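# Lower the held peg into the plate's hole

## Task

The left gripper starts out holding a peg a little above a plate, near the hole in it. Guide the peg into that hole and lower it until it sits on the hole's bottom. Forcing or wedging the peg in too hard makes the attempt fail.

## Robot and tools

Robot: two six-joint arms with parallel grippers, left_arm and right_arm. Only the left arm matters here; it already grips the peg. The right arm can stay still, but a row must still carry its numbers.

Frames: the scene frame has its origin at table-top height, midway between the nominal arm bases, with +z up, +x out across the table and left_arm on the +y side. Reported hand positions (metres) and quaternions (wxyz) are in each arm's own base frame. The left base sits at (-0.036, +0.247, 0) and the right at (+0.028, -0.347, 0) in the scene frame, both essentially unrotated, with up along +z. The gripper's fingers point along its +z axis and spread along its y axis; end_effector_position is the point between the pads, about 1 cm short of the tips. Reported positions can be wrong by a few cm.

A row is 14 numbers, each in [-1, 1]: six joint values plus an opening for left_arm, then the same seven for right_arm. Joint order within an arm: wrist roll (joint6), wrist pitch (joint4), shoulder (joint2), waist (joint1), elbow (joint3), wrist yaw (joint5). Joint values are offsets from the arm's Joint targets at the start of the action (not from the previous row, and not absolute angles). A value of 1.0 equals 2.224 rad for waist, shoulder and elbow, and 8.485 rad for the three wrist joints, so small wrist changes need tiny numbers. Stated joint ranges (rad): waist -2.618 to 3.054, shoulder 0 to 3.142, elbow 0 to 3.142, wrist pitch -1.571 to 1.571, wrist yaw -1.571 to 1.571, wrist roll -2.094 to 2.094. Asking for more than 0.059 rad beyond an end gets the action refused. The opening number is absolute, not an offset: +1 fully open, -1 closed. Sending 0 is a real command (half open), so to keep the peg held, resend the left gripper's current command shown under Tool commands (or the value last sent). Sending 0 for every joint of an arm re-commands its present targets.

Tools:
- execute_actions(actions, cameras): actions is a list of actions; each action is a list of up to 15 rows, one per 1/30 s step; a short action repeats its last row to fill 15 steps (0.5 s). An empty list only reports state and images. cameras: names, ["all"], or [] for none.
- move(target, speed, blend, opening_speed, blocking, cameras): target is one 14-number row, or up to 15 rows, all offsets from the same Joint targets as at the call. speed is rad/s for the joint with farthest to travel, 0.01 to 12.57, default 0.5; blend rounds corners in rad; opening_speed, 0.2 or higher, is the per-second rate of the gripper command on the -1..+1 scale; blocking=false returns after about 0.5 s while motion continues. The result adds a move: line such as done, off_target, moving, held or fault, possibly limits=held. done does not imply contact or no contact.
- wait(seconds 0 to 10, cameras): lets time pass holding the last command.
- stop(cameras): brakes a running move.
- zoom_image(camera, region [x0, y0, x1, y1] pixels, at most 504 by 504): enlarges part of the latest image. Cameras: cam_high, cam_low, cam_left_wrist, cam_right_wrist, all 672x504.
- read_manual(section): licence texts only.
- finished_scene(scene): closes scene 1 or 2; irreversible.

Results: Joint positions and Joint velocities list each arm's joints in the order above (rad, rad/s), then gripper opening in metres (0.093 fully open) and its rate. Joint targets are the base for your next offsets. Joint torques (N m) include gravity; items 3 to 5 wrap past ±28. grip_measured is the gripper motor on the -1..+1 scale; pads meet near -0.94 and sit about 0.0208 higher per mm of object width; it may read up to 0.02 too open. Lines like joint sent to its limit, joint command not followed (clearance check edited targets), MOTOR HOT (75 °C) and OVER-TEMPERATURE FAULT (90 °C, arm folds and stops working) matter. Action results also list joint positions at some steps.

Motion notes: joints lag, and friction or load can leave them short of targets; tiny turns may not happen. A large request may need several actions. Hand speed grows with distance from the turning joint. A faster contact strikes harder, and a target set further beyond contact presses harder.

What to avoid: forcing or jamming the peg, fast descents, slams, letting go of the peg while moving, dropping anything or leaving it off the table, the arms hitting or squeezing each other, and holding stretched or pushing poses long enough to overheat motors. To relieve a push, command targets back past the measured positions. Approach by small, slow steps, check images and torques, and finish only once the peg rests at the bottom and stays there without the robot.

Each tool is called after ">>>" as name(argument=value, ...), one argument or row to a line, values as JSON.

## Session

>>> execute_actions(
  actions=[],
)

Scene clock: 0.00 s.
left_arm: end_effector_position=(+0.2800, -0.1607, +0.1327) grip_measured=-0.291 end_effector_quat_wxyz=(+0.019, +0.861, +0.508, +0.003) | right_arm: end_effector_position=(+0.3754, +0.0000, +0.4021) grip_measured=+1.000 end_effector_quat_wxyz=(+0.707, +0.000, +0.707, +0.000)
Joint names: [wrist roll, wrist pitch, shoulder, waist, elbow, wrist yaw]
Joint positions: left_arm=[1.56 -1.298 1.73 -0.515 1.493 0.013 0.031] | right_arm=[0 0 1.047 0 1.047 0 0.093]
Joint velocities: left_arm=[-0.051 -0.081 0.002 -0.012 0.017 -0.095 0.008] | right_arm=[within noise]
Joint torques (N m): no reading
Motor temperatures (°C): left_arm=[29 35 36 28 36 31 31] | right_arm=[29 33 34 29 38 33 31]
Heat: left arm: 36 °C; right arm: 38 °C.
Joint targets: left_arm=[1.560 -1.296 1.710 -0.515 1.510 0.016] | right_arm=[0.000 0.011 1.042 0.000 1.062 0.000]
Tool commands: left_gripper/opening=-0.921165 right_gripper/opening=+1.0

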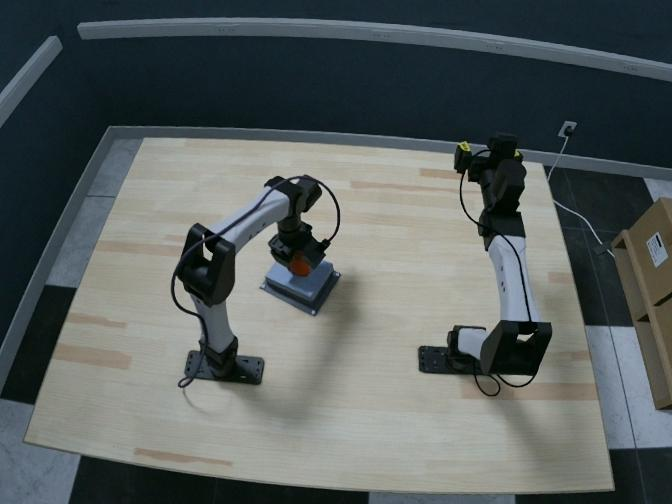

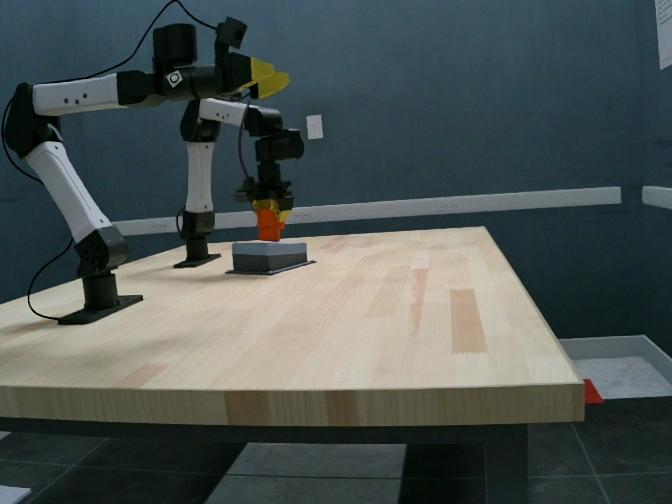

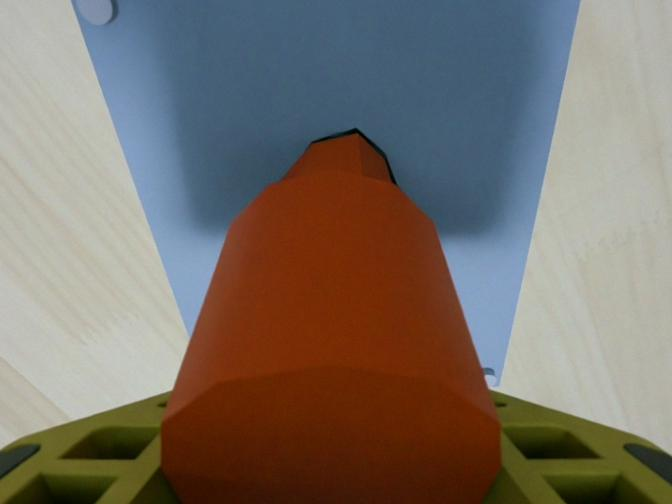

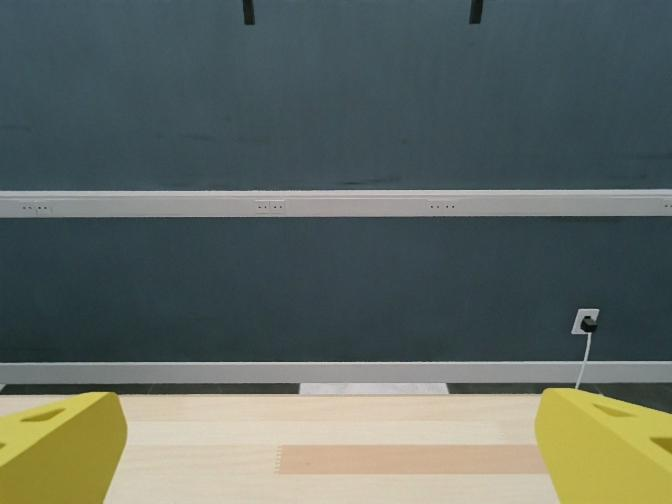

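>>> zoom_image(
  camera="cam_left_wrist",
  region=[240, 90, 460, 255],
)

>>> zoom_image(
  camera="cam_low",
  region=[210, 170, 340, 290],
)

>>> zoom_image(
  camera="cam_high",
  region=[240, 210, 360, 330],
)

Scaled by 2.291 from the camera's 672x504 image, which has a finer 960x720 frame.

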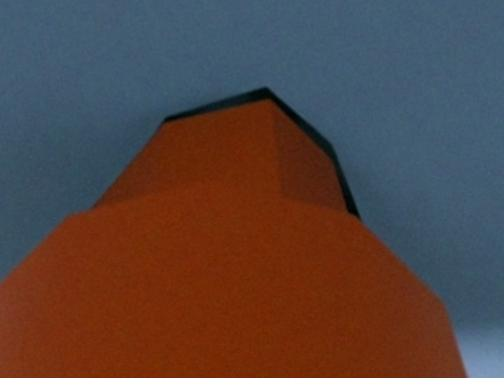

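Scaled by 3.877 from the camera's 672x504 image, which has a finer 960x720 frame.

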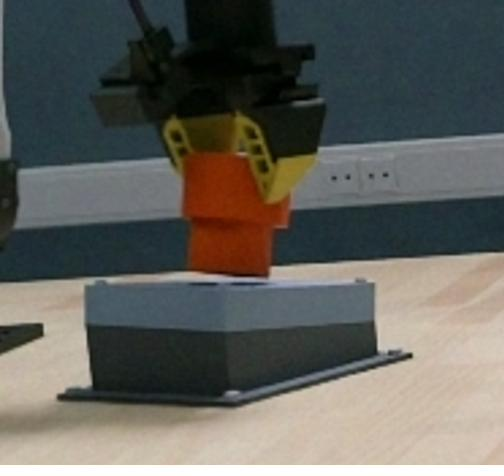

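Scaled by 4.200 from the camera's 672x504 image, which has a finer 960x720 frame.

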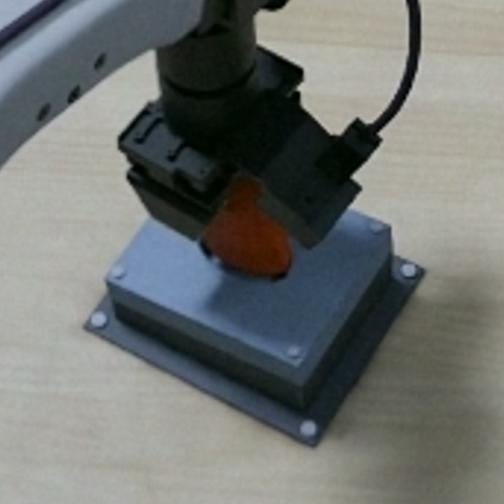

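>>> zoom_image(
  camera="cam_left_wrist",
  region=[270, 115, 420, 215],
)

>>> zoom_image(
  camera="cam_left_wrist",
  region=[60, 0, 564, 504],
)

Scaled by 3.360 from the camera's 672x504 image, which has a finer 960x720 frame.

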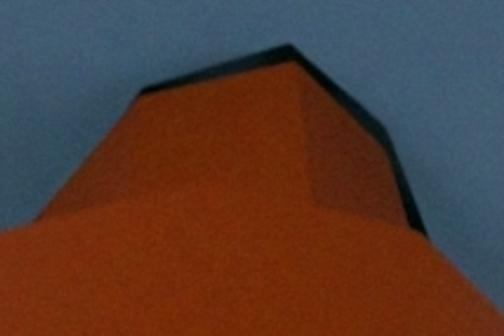

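Scaled by 1.000.

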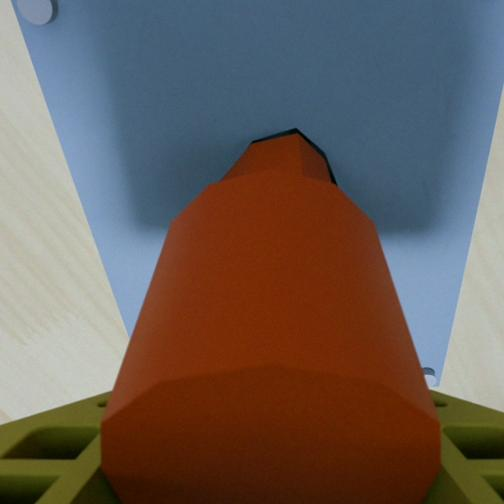

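>>> zoom_image(
  camera="cam_left_wrist",
  region=[295, 120, 405, 195],
)

Scaled by 4.582 from the camera's 672x504 image, which has a finer 960x720 frame.

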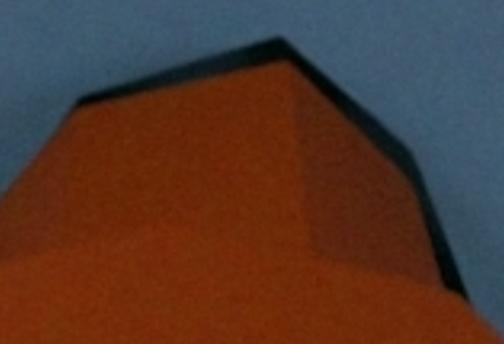

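>>> move(
  target=[-0.00864, 0.00025, -0.00571, 0.00099, -0.00665, 0, -0.921165, 0,0,0,0,0,0,1.0],
  speed=0.2,
  cameras=["cam_left_wrist", "cam_low"],
)

>>> zoom_image(
  camera="cam_left_wrist",
  region=[295, 120, 405, 195],
)

>>> zoom_image(
  camera="cam_low",
  region=[225, 200, 315, 290],
)

Scene clock: 84.73 s.
left_arm: end_effector_position=(+0.2800, -0.1607, +0.1327) grip_measured=-0.217 end_effector_quat_wxyz=(+0.019, +0.844, +0.536, +0.003) | right_arm: end_effector_position=(+0.3754, +0.0000, +0.4021) grip_measured=+1.000 end_effector_quat_wxyz=(+0.707, +0.000, +0.707, +0.000)
Joint names: [wrist roll, wrist pitch, shoulder, waist, elbow, wrist yaw]
Joint positions: left_arm=[1.494 -1.298 1.73 -0.515 1.493 0.013 0.035] | right_arm=[0 0 1.047 0 1.047 0 0.093]
Joint torques (N m): left_arm=[0.04 0.48 -9.72 -0.44 6.27 0.14] | right_arm=[0 2.31 -3.08 -0.09 9.85 0]
Motor temperatures (°C): left_arm=[29 34 52 28 42 31 34] | right_arm=[29 47 35 29 48 33 31]
Heat: left arm: 52 °C; right arm: 48 °C.
Joint targets: left_arm=[1.487 -1.294 1.697 -0.512 1.496 0.016] | right_arm=[0.000 0.011 1.042 0.000 1.062 0.000]
move: done
camera_calibration:
cam_left_wrist: T_world_to_cam=[[-0.905652, 0.42332, -0.02438, 0.324782], [0.373731, 0.824077, 0.425702, 0.007465], [0.200299, 0.376426, -0.904535, 0.211079], [0, 0, 0, 1]] pos_world=[0.249071, -0.223094, 0.195668]
Images, in order (width x height): cam_low 672x504, cam_left_wrist 672x504.

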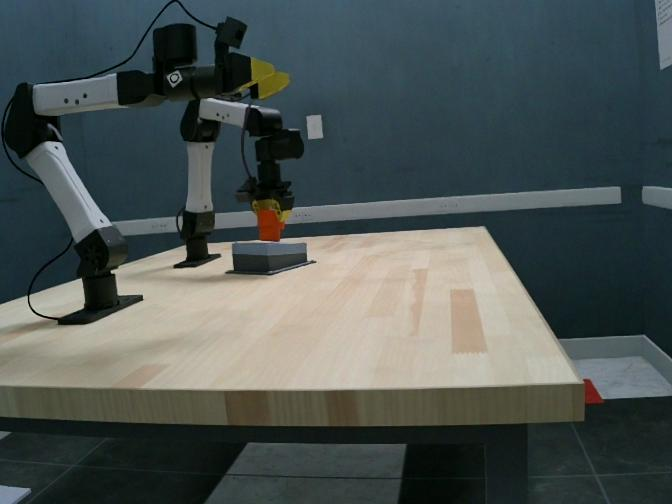

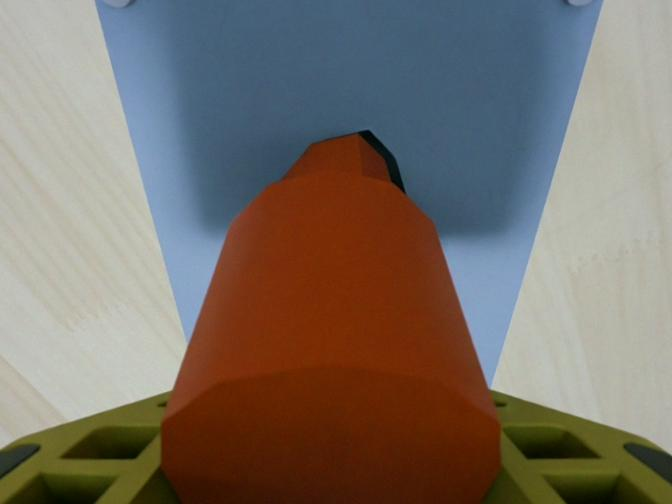

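Scaled by 4.582 from the camera's 672x504 image, which has a finer 960x720 frame.

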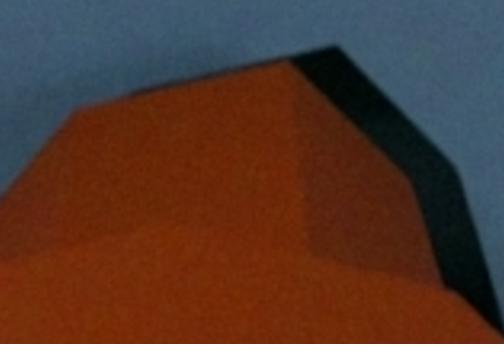

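Scaled by 5.600 from the camera's 672x504 image, which has a finer 960x720 frame.

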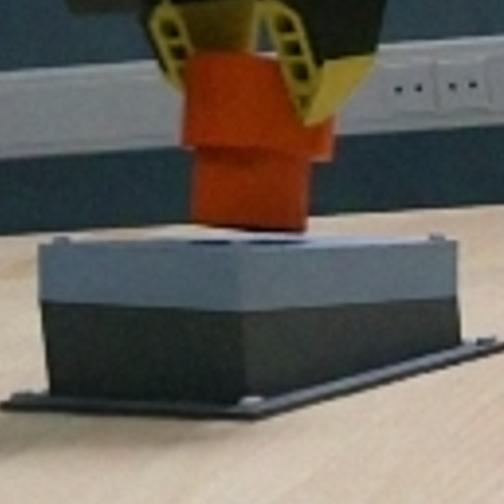

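>>> move(
  target=[0, 0, -0.0063, 0, -0.003, 0, -0.921165, 0,0,0,0,0,0,1.0],
  speed=0.2,
)

Scene clock: 100.20 s.
left_arm: end_effector_position=(+0.2788, -0.1601, +0.1313) grip_measured=-0.217 end_effector_quat_wxyz=(+0.017, +0.844, +0.537, +0.002) | right_arm: end_effector_position=(+0.3754, +0.0000, +0.4021) grip_measured=+1.000 end_effector_quat_wxyz=(+0.707, +0.000, +0.707, +0.000)
Joint names: [wrist roll, wrist pitch, shoulder, waist, elbow, wrist yaw]
Joint positions: left_arm=[1.493 -1.298 1.73 -0.515 1.487 0.013 0.035] | right_arm=[0 0 1.047 0 1.047 0 0.093]
Joint torques (N m): left_arm=[0.05 0.35 -10.78 -0.49 5.87 0.16] | right_arm=[-0.01 2.27 -3.03 -0.2 10.17 -0.01]
Heat: left arm: 54 °C; right arm: 49 °C.
Joint targets: left_arm=[1.487 -1.294 1.683 -0.512 1.489 0.016] | right_arm=[0.000 0.011 1.042 0.000 1.062 0.000]
move: off_target (left_arm); left_arm: the shoulder is farthest, 0.047 rad from its target
camera_calibration:
cam_left_wrist: T_world_to_cam=[[-0.906106, 0.422624, -0.0190003, 0.322748], [0.375063, 0.82329, 0.426052, 0.00737757], [0.195702, 0.378922, -0.904499, 0.211468], [0, 0, 0, 1]] pos_world=[0.248292, -0.222604, 0.194261]

>>> move(
  target=[0, 0, -0.009, 0, 0, 0, -0.921165, 0,0,0,0,0,0,1.0],
  speed=0.2,
)

Scene clock: 103.60 s.
left_arm: end_effector_position=(+0.2785, -0.1599, +0.1376) grip_measured=-0.217 end_effector_quat_wxyz=(+0.026, +0.843, +0.537, +0.007) | right_arm: end_effector_position=(+0.3754, +0.0000, +0.4021) grip_measured=+1.000 end_effector_quat_wxyz=(+0.707, +0.000, +0.707, +0.000)
Joint names: [wrist roll, wrist pitch, shoulder, waist, elbow, wrist yaw]
Joint positions: left_arm=[1.493 -1.298 1.709 -0.515 1.487 0.013 0.035] | right_arm=[0 0 1.047 0 1.047 0 0.093]
Joint torques (N m): left_arm=[0.05 0.49 -10.58 -0.43 6.08 0.13] | right_arm=[-0.03 2.35 -3 -0.34 10.11 0.07]
Motor temperatures (°C): left_arm=[29 34 55 28 42 31 34] | right_arm=[29 48 35 29 49 33 31]
Heat: left arm: 55 °C; right arm: 49 °C.
Joint targets: left_arm=[1.487 -1.294 1.663 -0.512 1.489 0.016] | right_arm=[0.000 0.011 1.042 0.000 1.062 0.000]
move: off_target (left_arm); left_arm: the shoulder is farthest, 0.046 rad from its target
camera_calibration:
cam_left_wrist: T_world_to_cam=[[-0.905558, 0.422334, -0.0399753, 0.325095], [0.367293, 0.8277, 0.424274, 0.00783077], [0.212273, 0.369522, -0.904651, 0.211037], [0, 0, 0, 1]] pos_world=[0.246719, -0.221763, 0.200588]

>>> move(
  target=[0, 0.00118, 0.0454, 0, -0.0063, 0, -0.921165, 0,0,0,0,0,0,1.0],
  speed=0.2,
  cameras=["cam_left_wrist", "cam_low", "cam_high"],
)

>>> zoom_image(
  camera="cam_left_wrist",
  region=[295, 120, 405, 195],
)

>>> zoom_image(
  camera="cam_low",
  region=[225, 200, 315, 290],
)

Scene clock: 124.50 s.
left_arm: end_effector_position=(+0.2784, -0.1595, +0.1198) grip_measured=-0.217 end_effector_quat_wxyz=(+0.003, +0.843, +0.538, -0.005) | right_arm: end_effector_position=(+0.3754, +0.0000, +0.4021) grip_measured=+1.000 end_effector_quat_wxyz=(+0.707, +0.000, +0.707, +0.000)
Joint names: [wrist roll, wrist pitch, shoulder, waist, elbow, wrist yaw]
Joint positions: left_arm=[1.493 -1.288 1.757 -0.514 1.474 0.012 0.035] | right_arm=[0 0 1.047 0 1.047 0 0.093]
Joint torques (N m): left_arm=[0.05 0.43 -6.45 -0.36 5.97 0.13] | right_arm=[0.01 2.28 -3.34 -0.2 9.99 0.02]
Motor temperatures (°C): left_arm=[29 33 57 28 42 31 34] | right_arm=[29 50 35 29 50 33 31]
Heat: left arm: 57 °C; right arm: 50 °C.
Joint targets: left_arm=[1.487 -1.284 1.764 -0.512 1.475 0.016] | right_arm=[0.000 0.011 1.042 0.000 1.062 0.000]
move: done
camera_calibration:
cam_left_wrist: T_world_to_cam=[[-0.906825, 0.421344, 0.0117035, 0.318194], [0.385249, 0.817237, 0.42861, 0.00786674], [0.171028, 0.393184, -0.903414, 0.209996], [0, 0, 0, 1]] pos_world=[0.249601, -0.223065, 0.182618]
Images, in order (width x height): cam_high 672x504, cam_low 672x504, cam_left_wrist 672x504.

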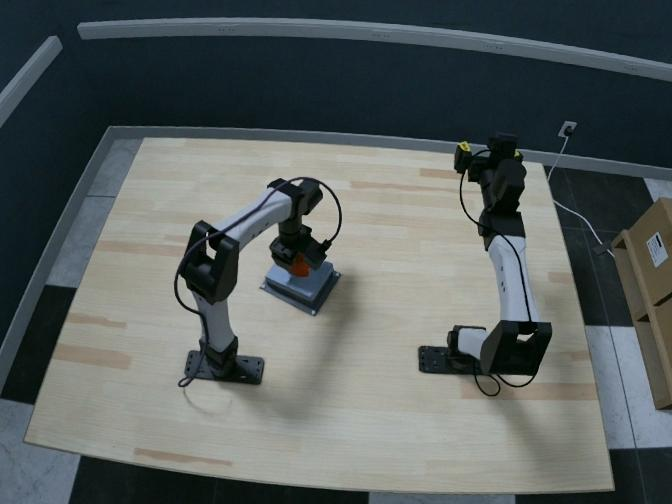

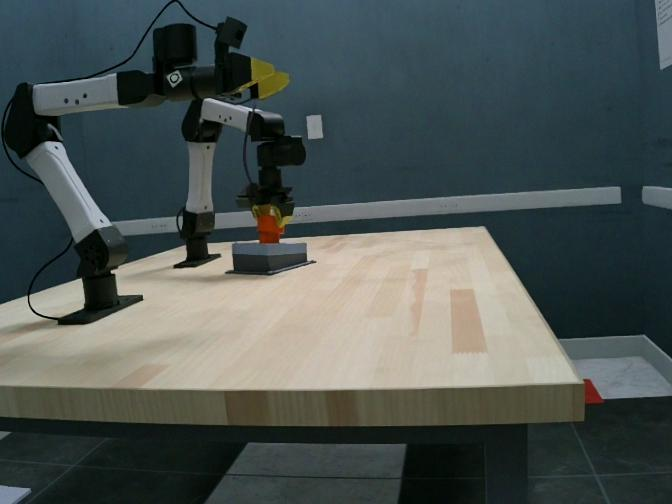

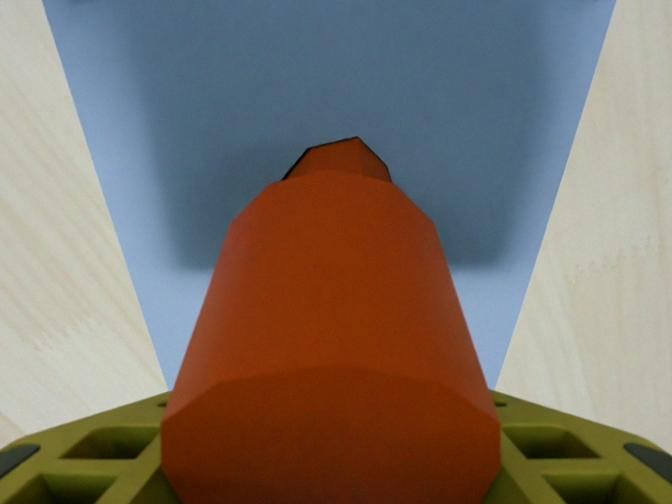

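Scaled by 4.582 from the camera's 672x504 image, which has a finer 960x720 frame.

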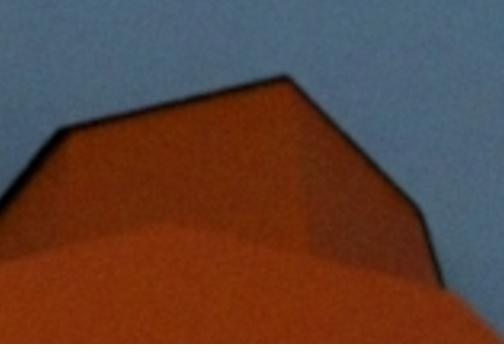

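Scaled by 5.600 from the camera's 672x504 image, which has a finer 960x720 frame.

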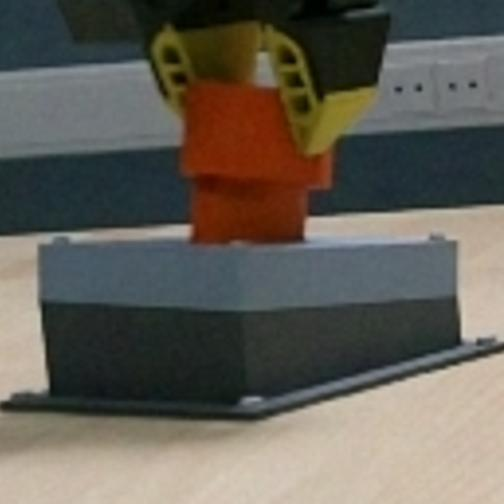

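>>> move(
  target=[0, 0.0037, 0.0006, 0, -0.0136, 0, -0.921165, 0,0,0,0,0,0,1.0],
  speed=0.06,
  cameras=["cam_left_wrist", "cam_low"],
)

>>> zoom_image(
  camera="cam_left_wrist",
  region=[270, 120, 405, 212],
)

>>> zoom_image(
  camera="cam_low",
  region=[225, 200, 315, 290],
)

Scene clock: 136.10 s.
left_arm: end_effector_position=(+0.2787, -0.1596, +0.1148) grip_measured=-0.217 end_effector_quat_wxyz=(+0.004, +0.843, +0.538, -0.005) | right_arm: end_effector_position=(+0.3754, +0.0000, +0.4021) grip_measured=+1.000 end_effector_quat_wxyz=(+0.707, +0.000, +0.707, +0.000)
Joint names: [wrist roll, wrist pitch, shoulder, waist, elbow, wrist yaw]
Joint positions: left_arm=[1.492 -1.266 1.757 -0.514 1.455 0.012 0.035] | right_arm=[0 0 1.047 0 1.047 0 0.093]
Joint torques (N m): left_arm=[0.06 0.47 -6.65 -0.57 4.94 0.16] | right_arm=[0 2.29 -3 -0.1 10.24 -0.02]
Heat: left arm: 54 °C; right arm: 50 °C.
Joint targets: left_arm=[1.487 -1.252 1.765 -0.512 1.445 0.016] | right_arm=[0.000 0.011 1.042 0.000 1.062 0.000]
move: done
camera_calibration:
cam_left_wrist: T_world_to_cam=[[-0.907029, 0.420961, 0.00947683, 0.31883], [0.384059, 0.817872, 0.428467, 0.0104767], [0.172617, 0.392272, -0.903508, 0.204903], [0, 0, 0, 1]] pos_world=[0.249794, -0.223161, 0.177621]
Images, in order (width x height): cam_low 672x504, cam_left_wrist 672x504.

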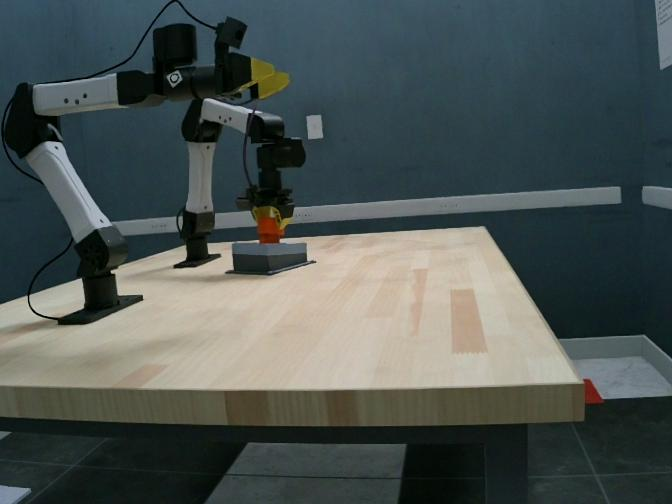

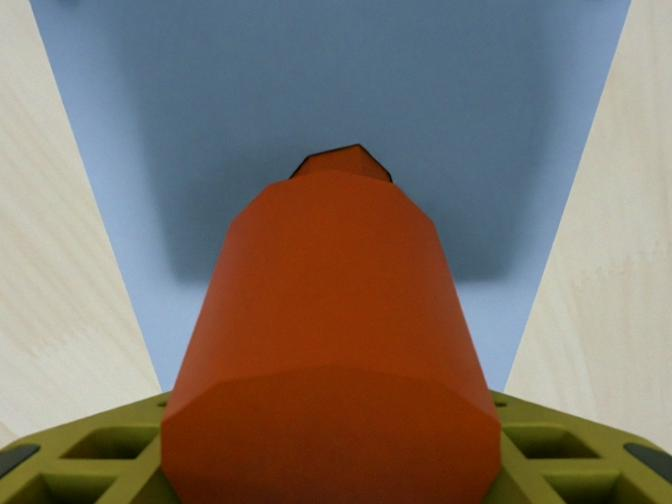

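Scaled by 3.733 from the camera's 672x504 image, which has a finer 960x720 frame.

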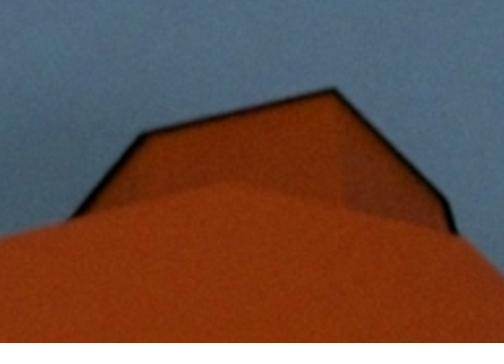

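Scaled by 5.600 from the camera's 672x504 image, which has a finer 960x720 frame.

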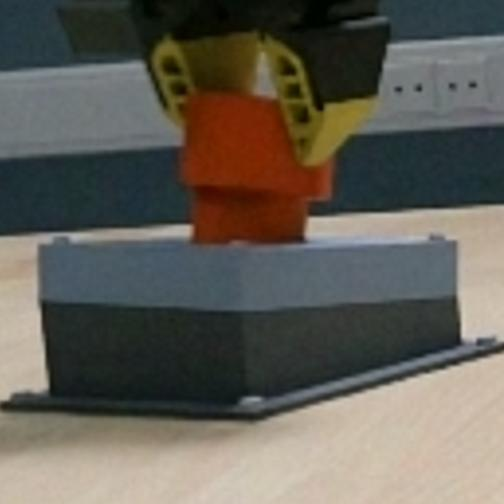

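>>> move(
  target=[0, 0.00232, 0.0004, 0, -0.0085, 0, -0.921165, 0,0,0,0,0,0,1.0],
  speed=0.06,
)

Scene clock: 140.73 s.
left_arm: end_effector_position=(+0.2786, -0.1596, +0.1142) grip_measured=-0.217 end_effector_quat_wxyz=(+0.004, +0.843, +0.538, -0.005) | right_arm: end_effector_position=(+0.3754, +0.0000, +0.4021) grip_measured=+1.000 end_effector_quat_wxyz=(+0.707, +0.000, +0.707, +0.000)
Joint names: [wrist roll, wrist pitch, shoulder, waist, elbow, wrist yaw]
Joint positions: left_arm=[1.492 -1.264 1.757 -0.514 1.452 0.012 0.035] | right_arm=[0 0 1.047 0 1.047 0 0.093]
Joint torques (N m): left_arm=[0.05 0.69 -6.58 -0.47 3.58 0.14] | right_arm=[0 2.34 -3.07 -0.17 10.14 0.04]
Heat: left arm: 53 °C; right arm: 51 °C.
Joint targets: left_arm=[1.487 -1.232 1.766 -0.512 1.426 0.016] | right_arm=[0.000 0.011 1.042 0.000 1.062 0.000]
move: done
camera_calibration:
cam_left_wrist: T_world_to_cam=[[-0.907029, 0.420961, 0.00947683, 0.318703], [0.384059, 0.817872, 0.428467, 0.0107333], [0.172617, 0.392272, -0.903508, 0.204249], [0, 0, 0, 1]] pos_world=[0.249694, -0.223061, 0.176921]

>>> wait(
  seconds=0,
  cameras=["cam_left_wrist", "cam_low"],
)

>>> zoom_image(
  camera="cam_left_wrist",
  region=[275, 130, 405, 190],
)

>>> zoom_image(
  camera="cam_low",
  region=[245, 210, 305, 260],
)

Scene clock: 152.97 s.
left_arm: end_effector_position=(+0.2786, -0.1596, +0.1142) grip_measured=-0.217 end_effector_quat_wxyz=(+0.004, +0.843, +0.538, -0.005) | right_arm: end_effector_position=(+0.3754, +0.0000, +0.4021) grip_measured=+1.000 end_effector_quat_wxyz=(+0.707, +0.000, +0.707, +0.000)
Joint names: [wrist roll, wrist pitch, shoulder, waist, elbow, wrist yaw]
Joint positions: left_arm=[1.492 -1.264 1.757 -0.514 1.452 0.012 0.035] | right_arm=[0 0 1.047 0 1.047 0 0.093]
Joint torques (N m): left_arm=[0.02 0.69 -6.41 -0.44 3.6 0.13] | right_arm=[0.03 2.32 -3.19 -0.14 10.11 -0.06]
Motor temperatures (°C): left_arm=[29 33 51 28 41 31 34] | right_arm=[29 51 35 29 51 33 31]
Heat: left arm: 51 °C; right arm: 51 °C.
Joint targets: left_arm=[1.487 -1.232 1.766 -0.512 1.426 0.016] | right_arm=[0.000 0.011 1.042 0.000 1.062 0.000]
Tool commands: left_gripper/opening=-0.921165 right_gripper/opening=+1.0
camera_calibration:
cam_left_wrist: T_world_to_cam=[[-0.907029, 0.420961, 0.00947683, 0.318703], [0.384059, 0.817872, 0.428467, 0.0107333], [0.172617, 0.392272, -0.903508, 0.204249], [0, 0, 0, 1]] pos_world=[0.249694, -0.223061, 0.176921]
Images, in order (width x height): cam_low 672x504, cam_left_wrist 672x504.

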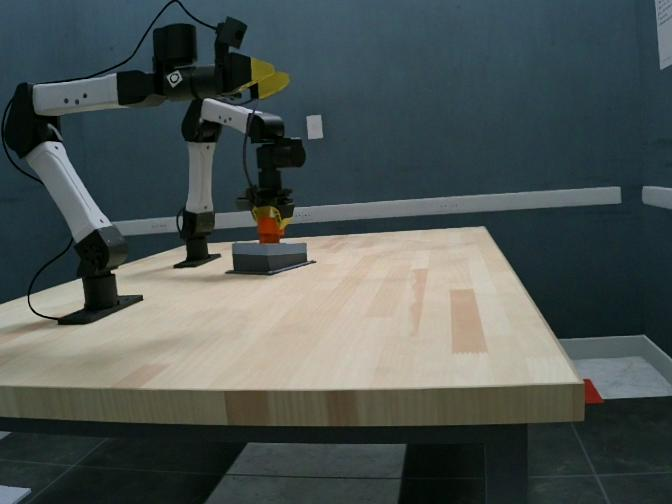

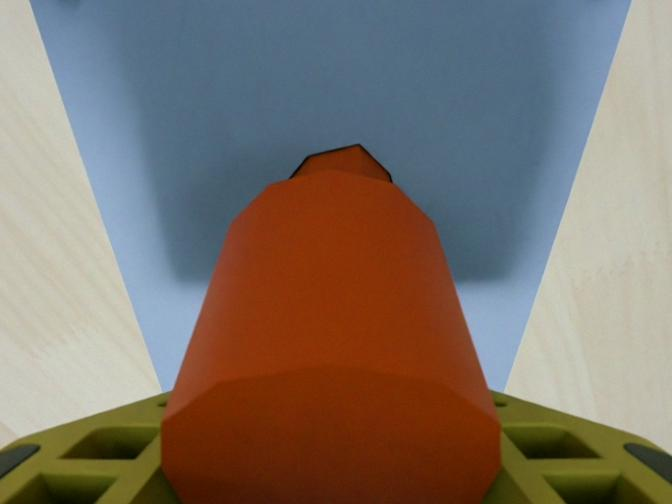

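Scaled by 3.877 from the camera's 672x504 image, which has a finer 960x720 frame.

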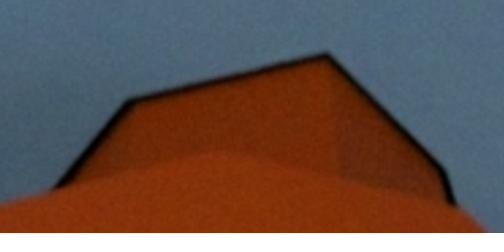

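Scaled by 8.400 from the camera's 672x504 image, which has a finer 960x720 frame.

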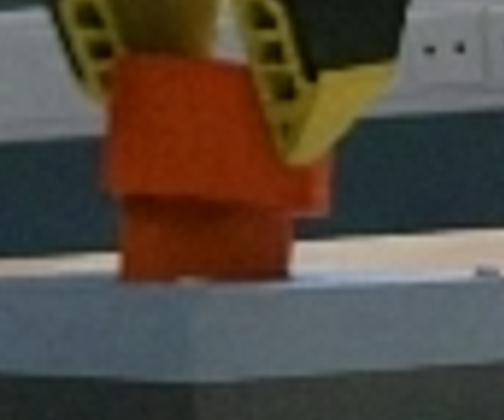

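>>> move(
  target=[
    [0,0,0,0,0,0.0047,-0.921165,0,0,0,0,0,0,1.0],
    [0,0,0,0,0,-0.0047,-0.921165,0,0,0,0,0,0,1.0],
    [0,0.0047,0,0,0,0,-0.921165,0,0,0,0,0,0,1.0],
    [0,-0.0035,0,0,0,0,-0.921165,0,0,0,0,0,0,1.0],
    [0,0,0,0,0,0,-0.921165,0,0,0,0,0,0,1.0],
  ],
  speed=0.2,
)

Scene clock: 184.50 s.
left_arm: end_effector_position=(+0.2788, -0.1595, +0.1142) grip_measured=-0.217 end_effector_quat_wxyz=(+0.004, +0.843, +0.538, -0.004) | right_arm: end_effector_position=(+0.3754, +0.0000, +0.4021) grip_measured=+1.000 end_effector_quat_wxyz=(+0.707, +0.000, +0.707, +0.000)
Joint names: [wrist roll, wrist pitch, shoulder, waist, elbow, wrist yaw]
Joint positions: left_arm=[1.492 -1.263 1.757 -0.514 1.452 0.011 0.035] | right_arm=[0 0 1.047 0 1.047 0 0.093]
Joint torques (N m): left_arm=[0.1 0.76 -6.46 -0.62 3.55 0.19] | right_arm=[-0.01 2.3 -3.12 -0.06 10.37 0.02]
Heat: left arm: 48 °C; right arm: 53 °C.
Joint targets: left_arm=[1.487 -1.232 1.766 -0.512 1.426 0.016] | right_arm=[0.000 0.011 1.042 0.000 1.062 0.000]
move: done
camera_calibration:
cam_left_wrist: T_world_to_cam=[[-0.907194, 0.420616, 0.00897235, 0.318938], [0.383354, 0.817664, 0.429495, 0.0106517], [0.173316, 0.393075, -0.903025, 0.204042], [0, 0, 0, 1]] pos_world=[0.249892, -0.223064, 0.176819]

>>> move(
  target=[
    [0,-0.0035,-0.0117,0,0.01754,0,-0.921165,0,0,0,0,0,0,1.0],
    [0,-0.0035,-0.0117,0,0.01754,0,0.2,0,0,0,0,0,0,1.0],
  ],
  speed=0.2,
  opening_speed=1.0,
  cameras=["cam_left_wrist", "cam_low"],
)

>>> zoom_image(
  camera="cam_low",
  region=[245, 210, 305, 260],
)

Scene clock: 196.03 s.
left_arm: end_effector_position=(+0.2789, -0.1596, +0.1146) grip_measured=+0.198 end_effector_quat_wxyz=(+0.004, +0.843, +0.538, -0.004) | right_arm: end_effector_position=(+0.3754, +0.0000, +0.4021) grip_measured=+1.000 end_effector_quat_wxyz=(+0.707, +0.000, +0.707, +0.000)
Joint names: [wrist roll, wrist pitch, shoulder, waist, elbow, wrist yaw]
Joint positions: left_arm=[1.492 -1.264 1.757 -0.514 1.453 0.011 0.055] | right_arm=[0 0 1.047 0 1.047 0 0.093]
Joint torques (N m): left_arm=[0.11 0.34 -8.47 -0.57 6.97 0.15] | right_arm=[-0.03 2.31 -3.28 -0.46 10.09 0.08]
Heat: left arm: 48 °C; right arm: 53 °C.
Joint targets: left_arm=[1.487 -1.262 1.740 -0.512 1.465 0.016] | right_arm=[0.000 0.011 1.042 0.000 1.062 0.000]
move: done
camera_calibration:
cam_left_wrist: T_world_to_cam=[[-0.907208, 0.420603, 0.00817584, 0.319073], [0.383046, 0.817854, 0.429408, 0.0106138], [0.173923, 0.392694, -0.903074, 0.204176], [0, 0, 0, 1]] pos_world=[0.249889, -0.223063, 0.17722]
Images, in order (width x height): cam_low 672x504, cam_left_wrist 672x504.

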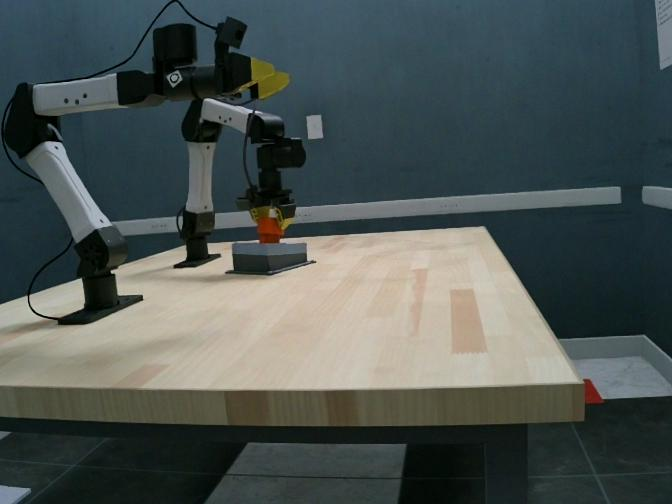

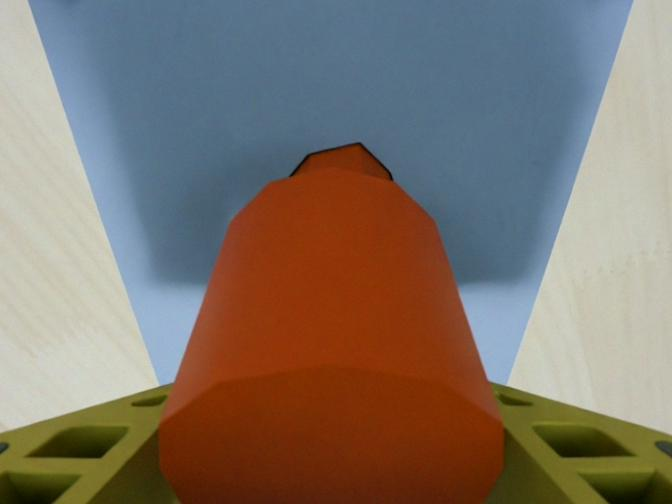

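Scaled by 8.400 from the camera's 672x504 image, which has a finer 960x720 frame.

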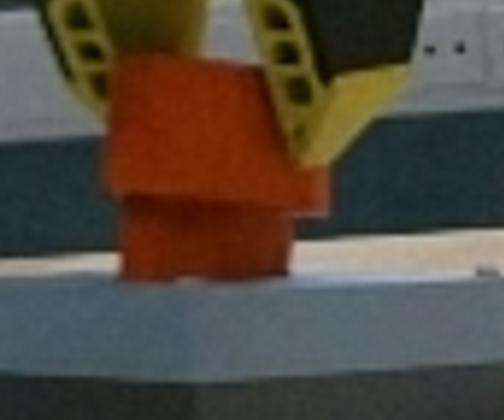

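>>> move(
  target=[0,-0.0205,0,0,0.0809,0,0.2,0,0,0,0,0,0,1.0],
  speed=0.25,
  cameras=["cam_left_wrist", "cam_low", "cam_high"],
)

>>> zoom_image(
  camera="cam_low",
  region=[225, 200, 315, 290],
)

>>> zoom_image(
  camera="cam_high",
  region=[240, 210, 360, 330],
)

Scene clock: 202.20 s.
left_arm: end_effector_position=(+0.2804, -0.1604, +0.1563) grip_measured=+0.198 end_effector_quat_wxyz=(+0.009, +0.843, +0.538, -0.002) | right_arm: end_effector_position=(+0.3754, +0.0000, +0.4021) grip_measured=+1.000 end_effector_quat_wxyz=(+0.707, +0.000, +0.707, +0.000)
Joint names: [wrist roll, wrist pitch, shoulder, waist, elbow, wrist yaw]
Joint positions: left_arm=[1.492 -1.419 1.757 -0.514 1.619 0.011 0.055] | right_arm=[0 0 1.047 0 1.047 0 0.093]
Joint torques (N m): left_arm=[0.06 0.13 -8.49 -0.53 8.13 0.14] | right_arm=[0.03 2.3 -3.21 -0.02 9.96 0.01]
Heat: left arm: 48 °C; right arm: 54 °C.
Joint targets: left_arm=[1.487 -1.436 1.740 -0.512 1.645 0.016] | right_arm=[0.000 0.011 1.042 0.000 1.062 0.000]
move: done
camera_calibration:
cam_left_wrist: T_world_to_cam=[[-0.907229, 0.420633, -0.00203049, 0.322056], [0.379224, 0.819987, 0.428731, -0.00573458], [0.182004, 0.388187, -0.90343, 0.239002], [0, 0, 0, 1]] pos_world=[0.250854, -0.223543, 0.219034]
Images, in order (width x height): cam_high 672x504, cam_low 672x504, cam_left_wrist 672x504.

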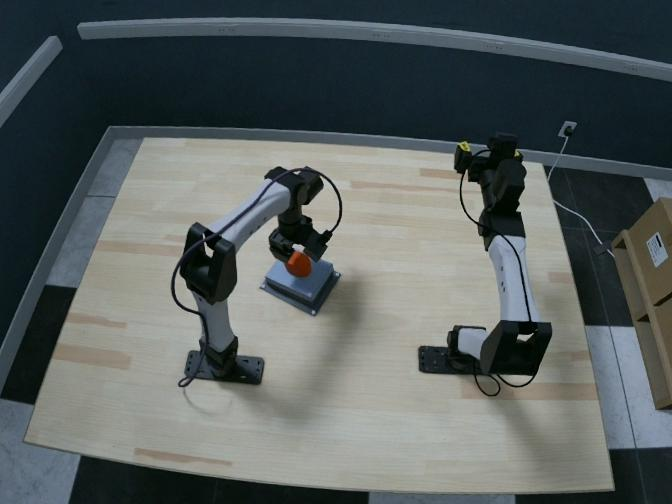

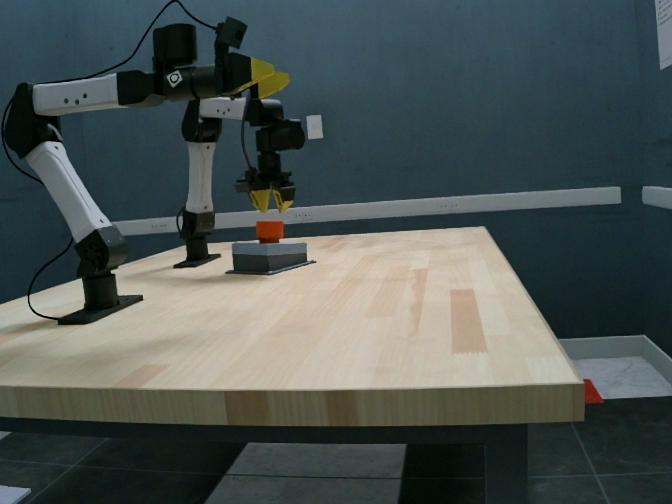

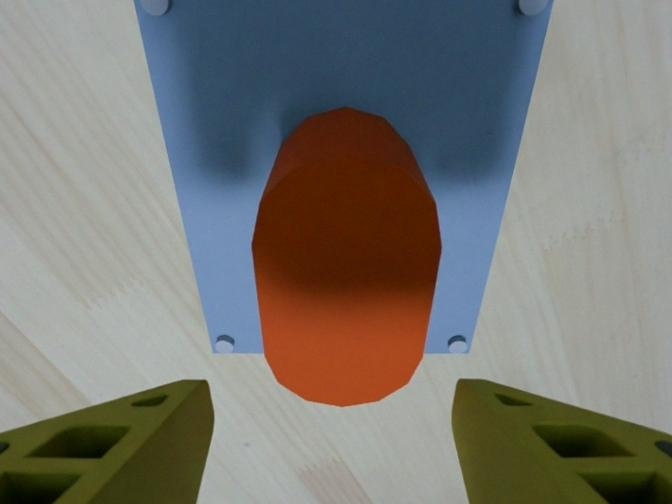

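Scaled by 5.600 from the camera's 672x504 image, which has a finer 960x720 frame.

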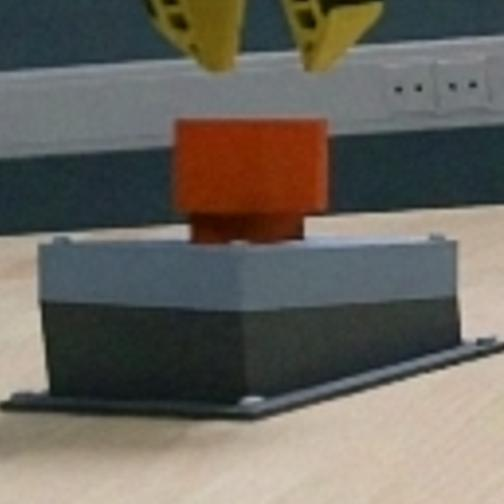

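Scaled by 4.200 from the camera's 672x504 image, which has a finer 960x720 frame.

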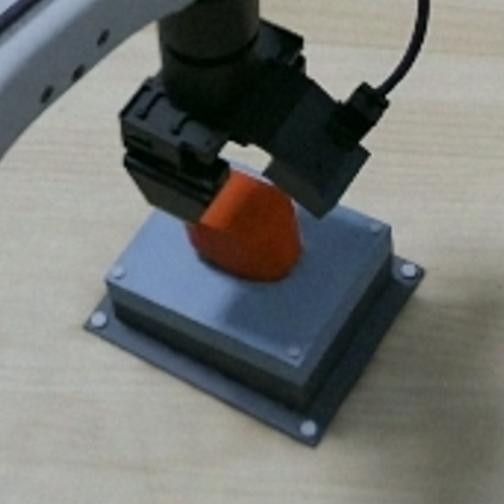

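>>> zoom_image(
  camera="cam_low",
  region=[245, 210, 305, 260],
)

>>> zoom_image(
  camera="cam_left_wrist",
  region=[200, 90, 480, 370],
)

Scaled by 8.400 from the camera's 672x504 image, which has a finer 960x720 frame.

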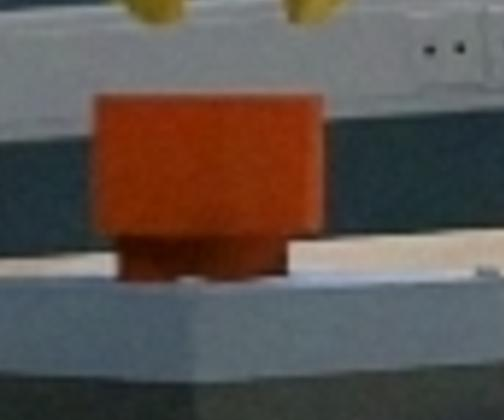

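Scaled by 1.800 from the camera's 672x504 image, which has a finer 960x720 frame.

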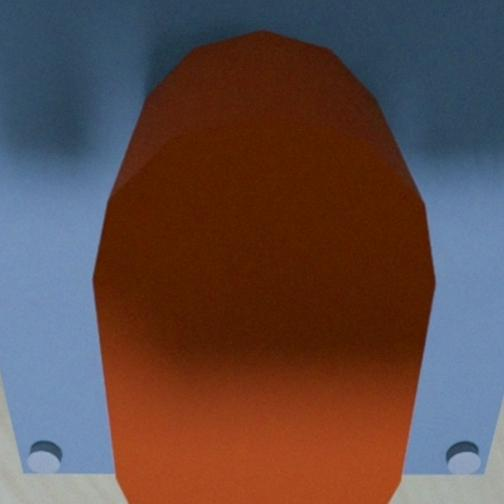

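>>> finished_scene(
  scene=1,
)

The scene is finished: the task was done.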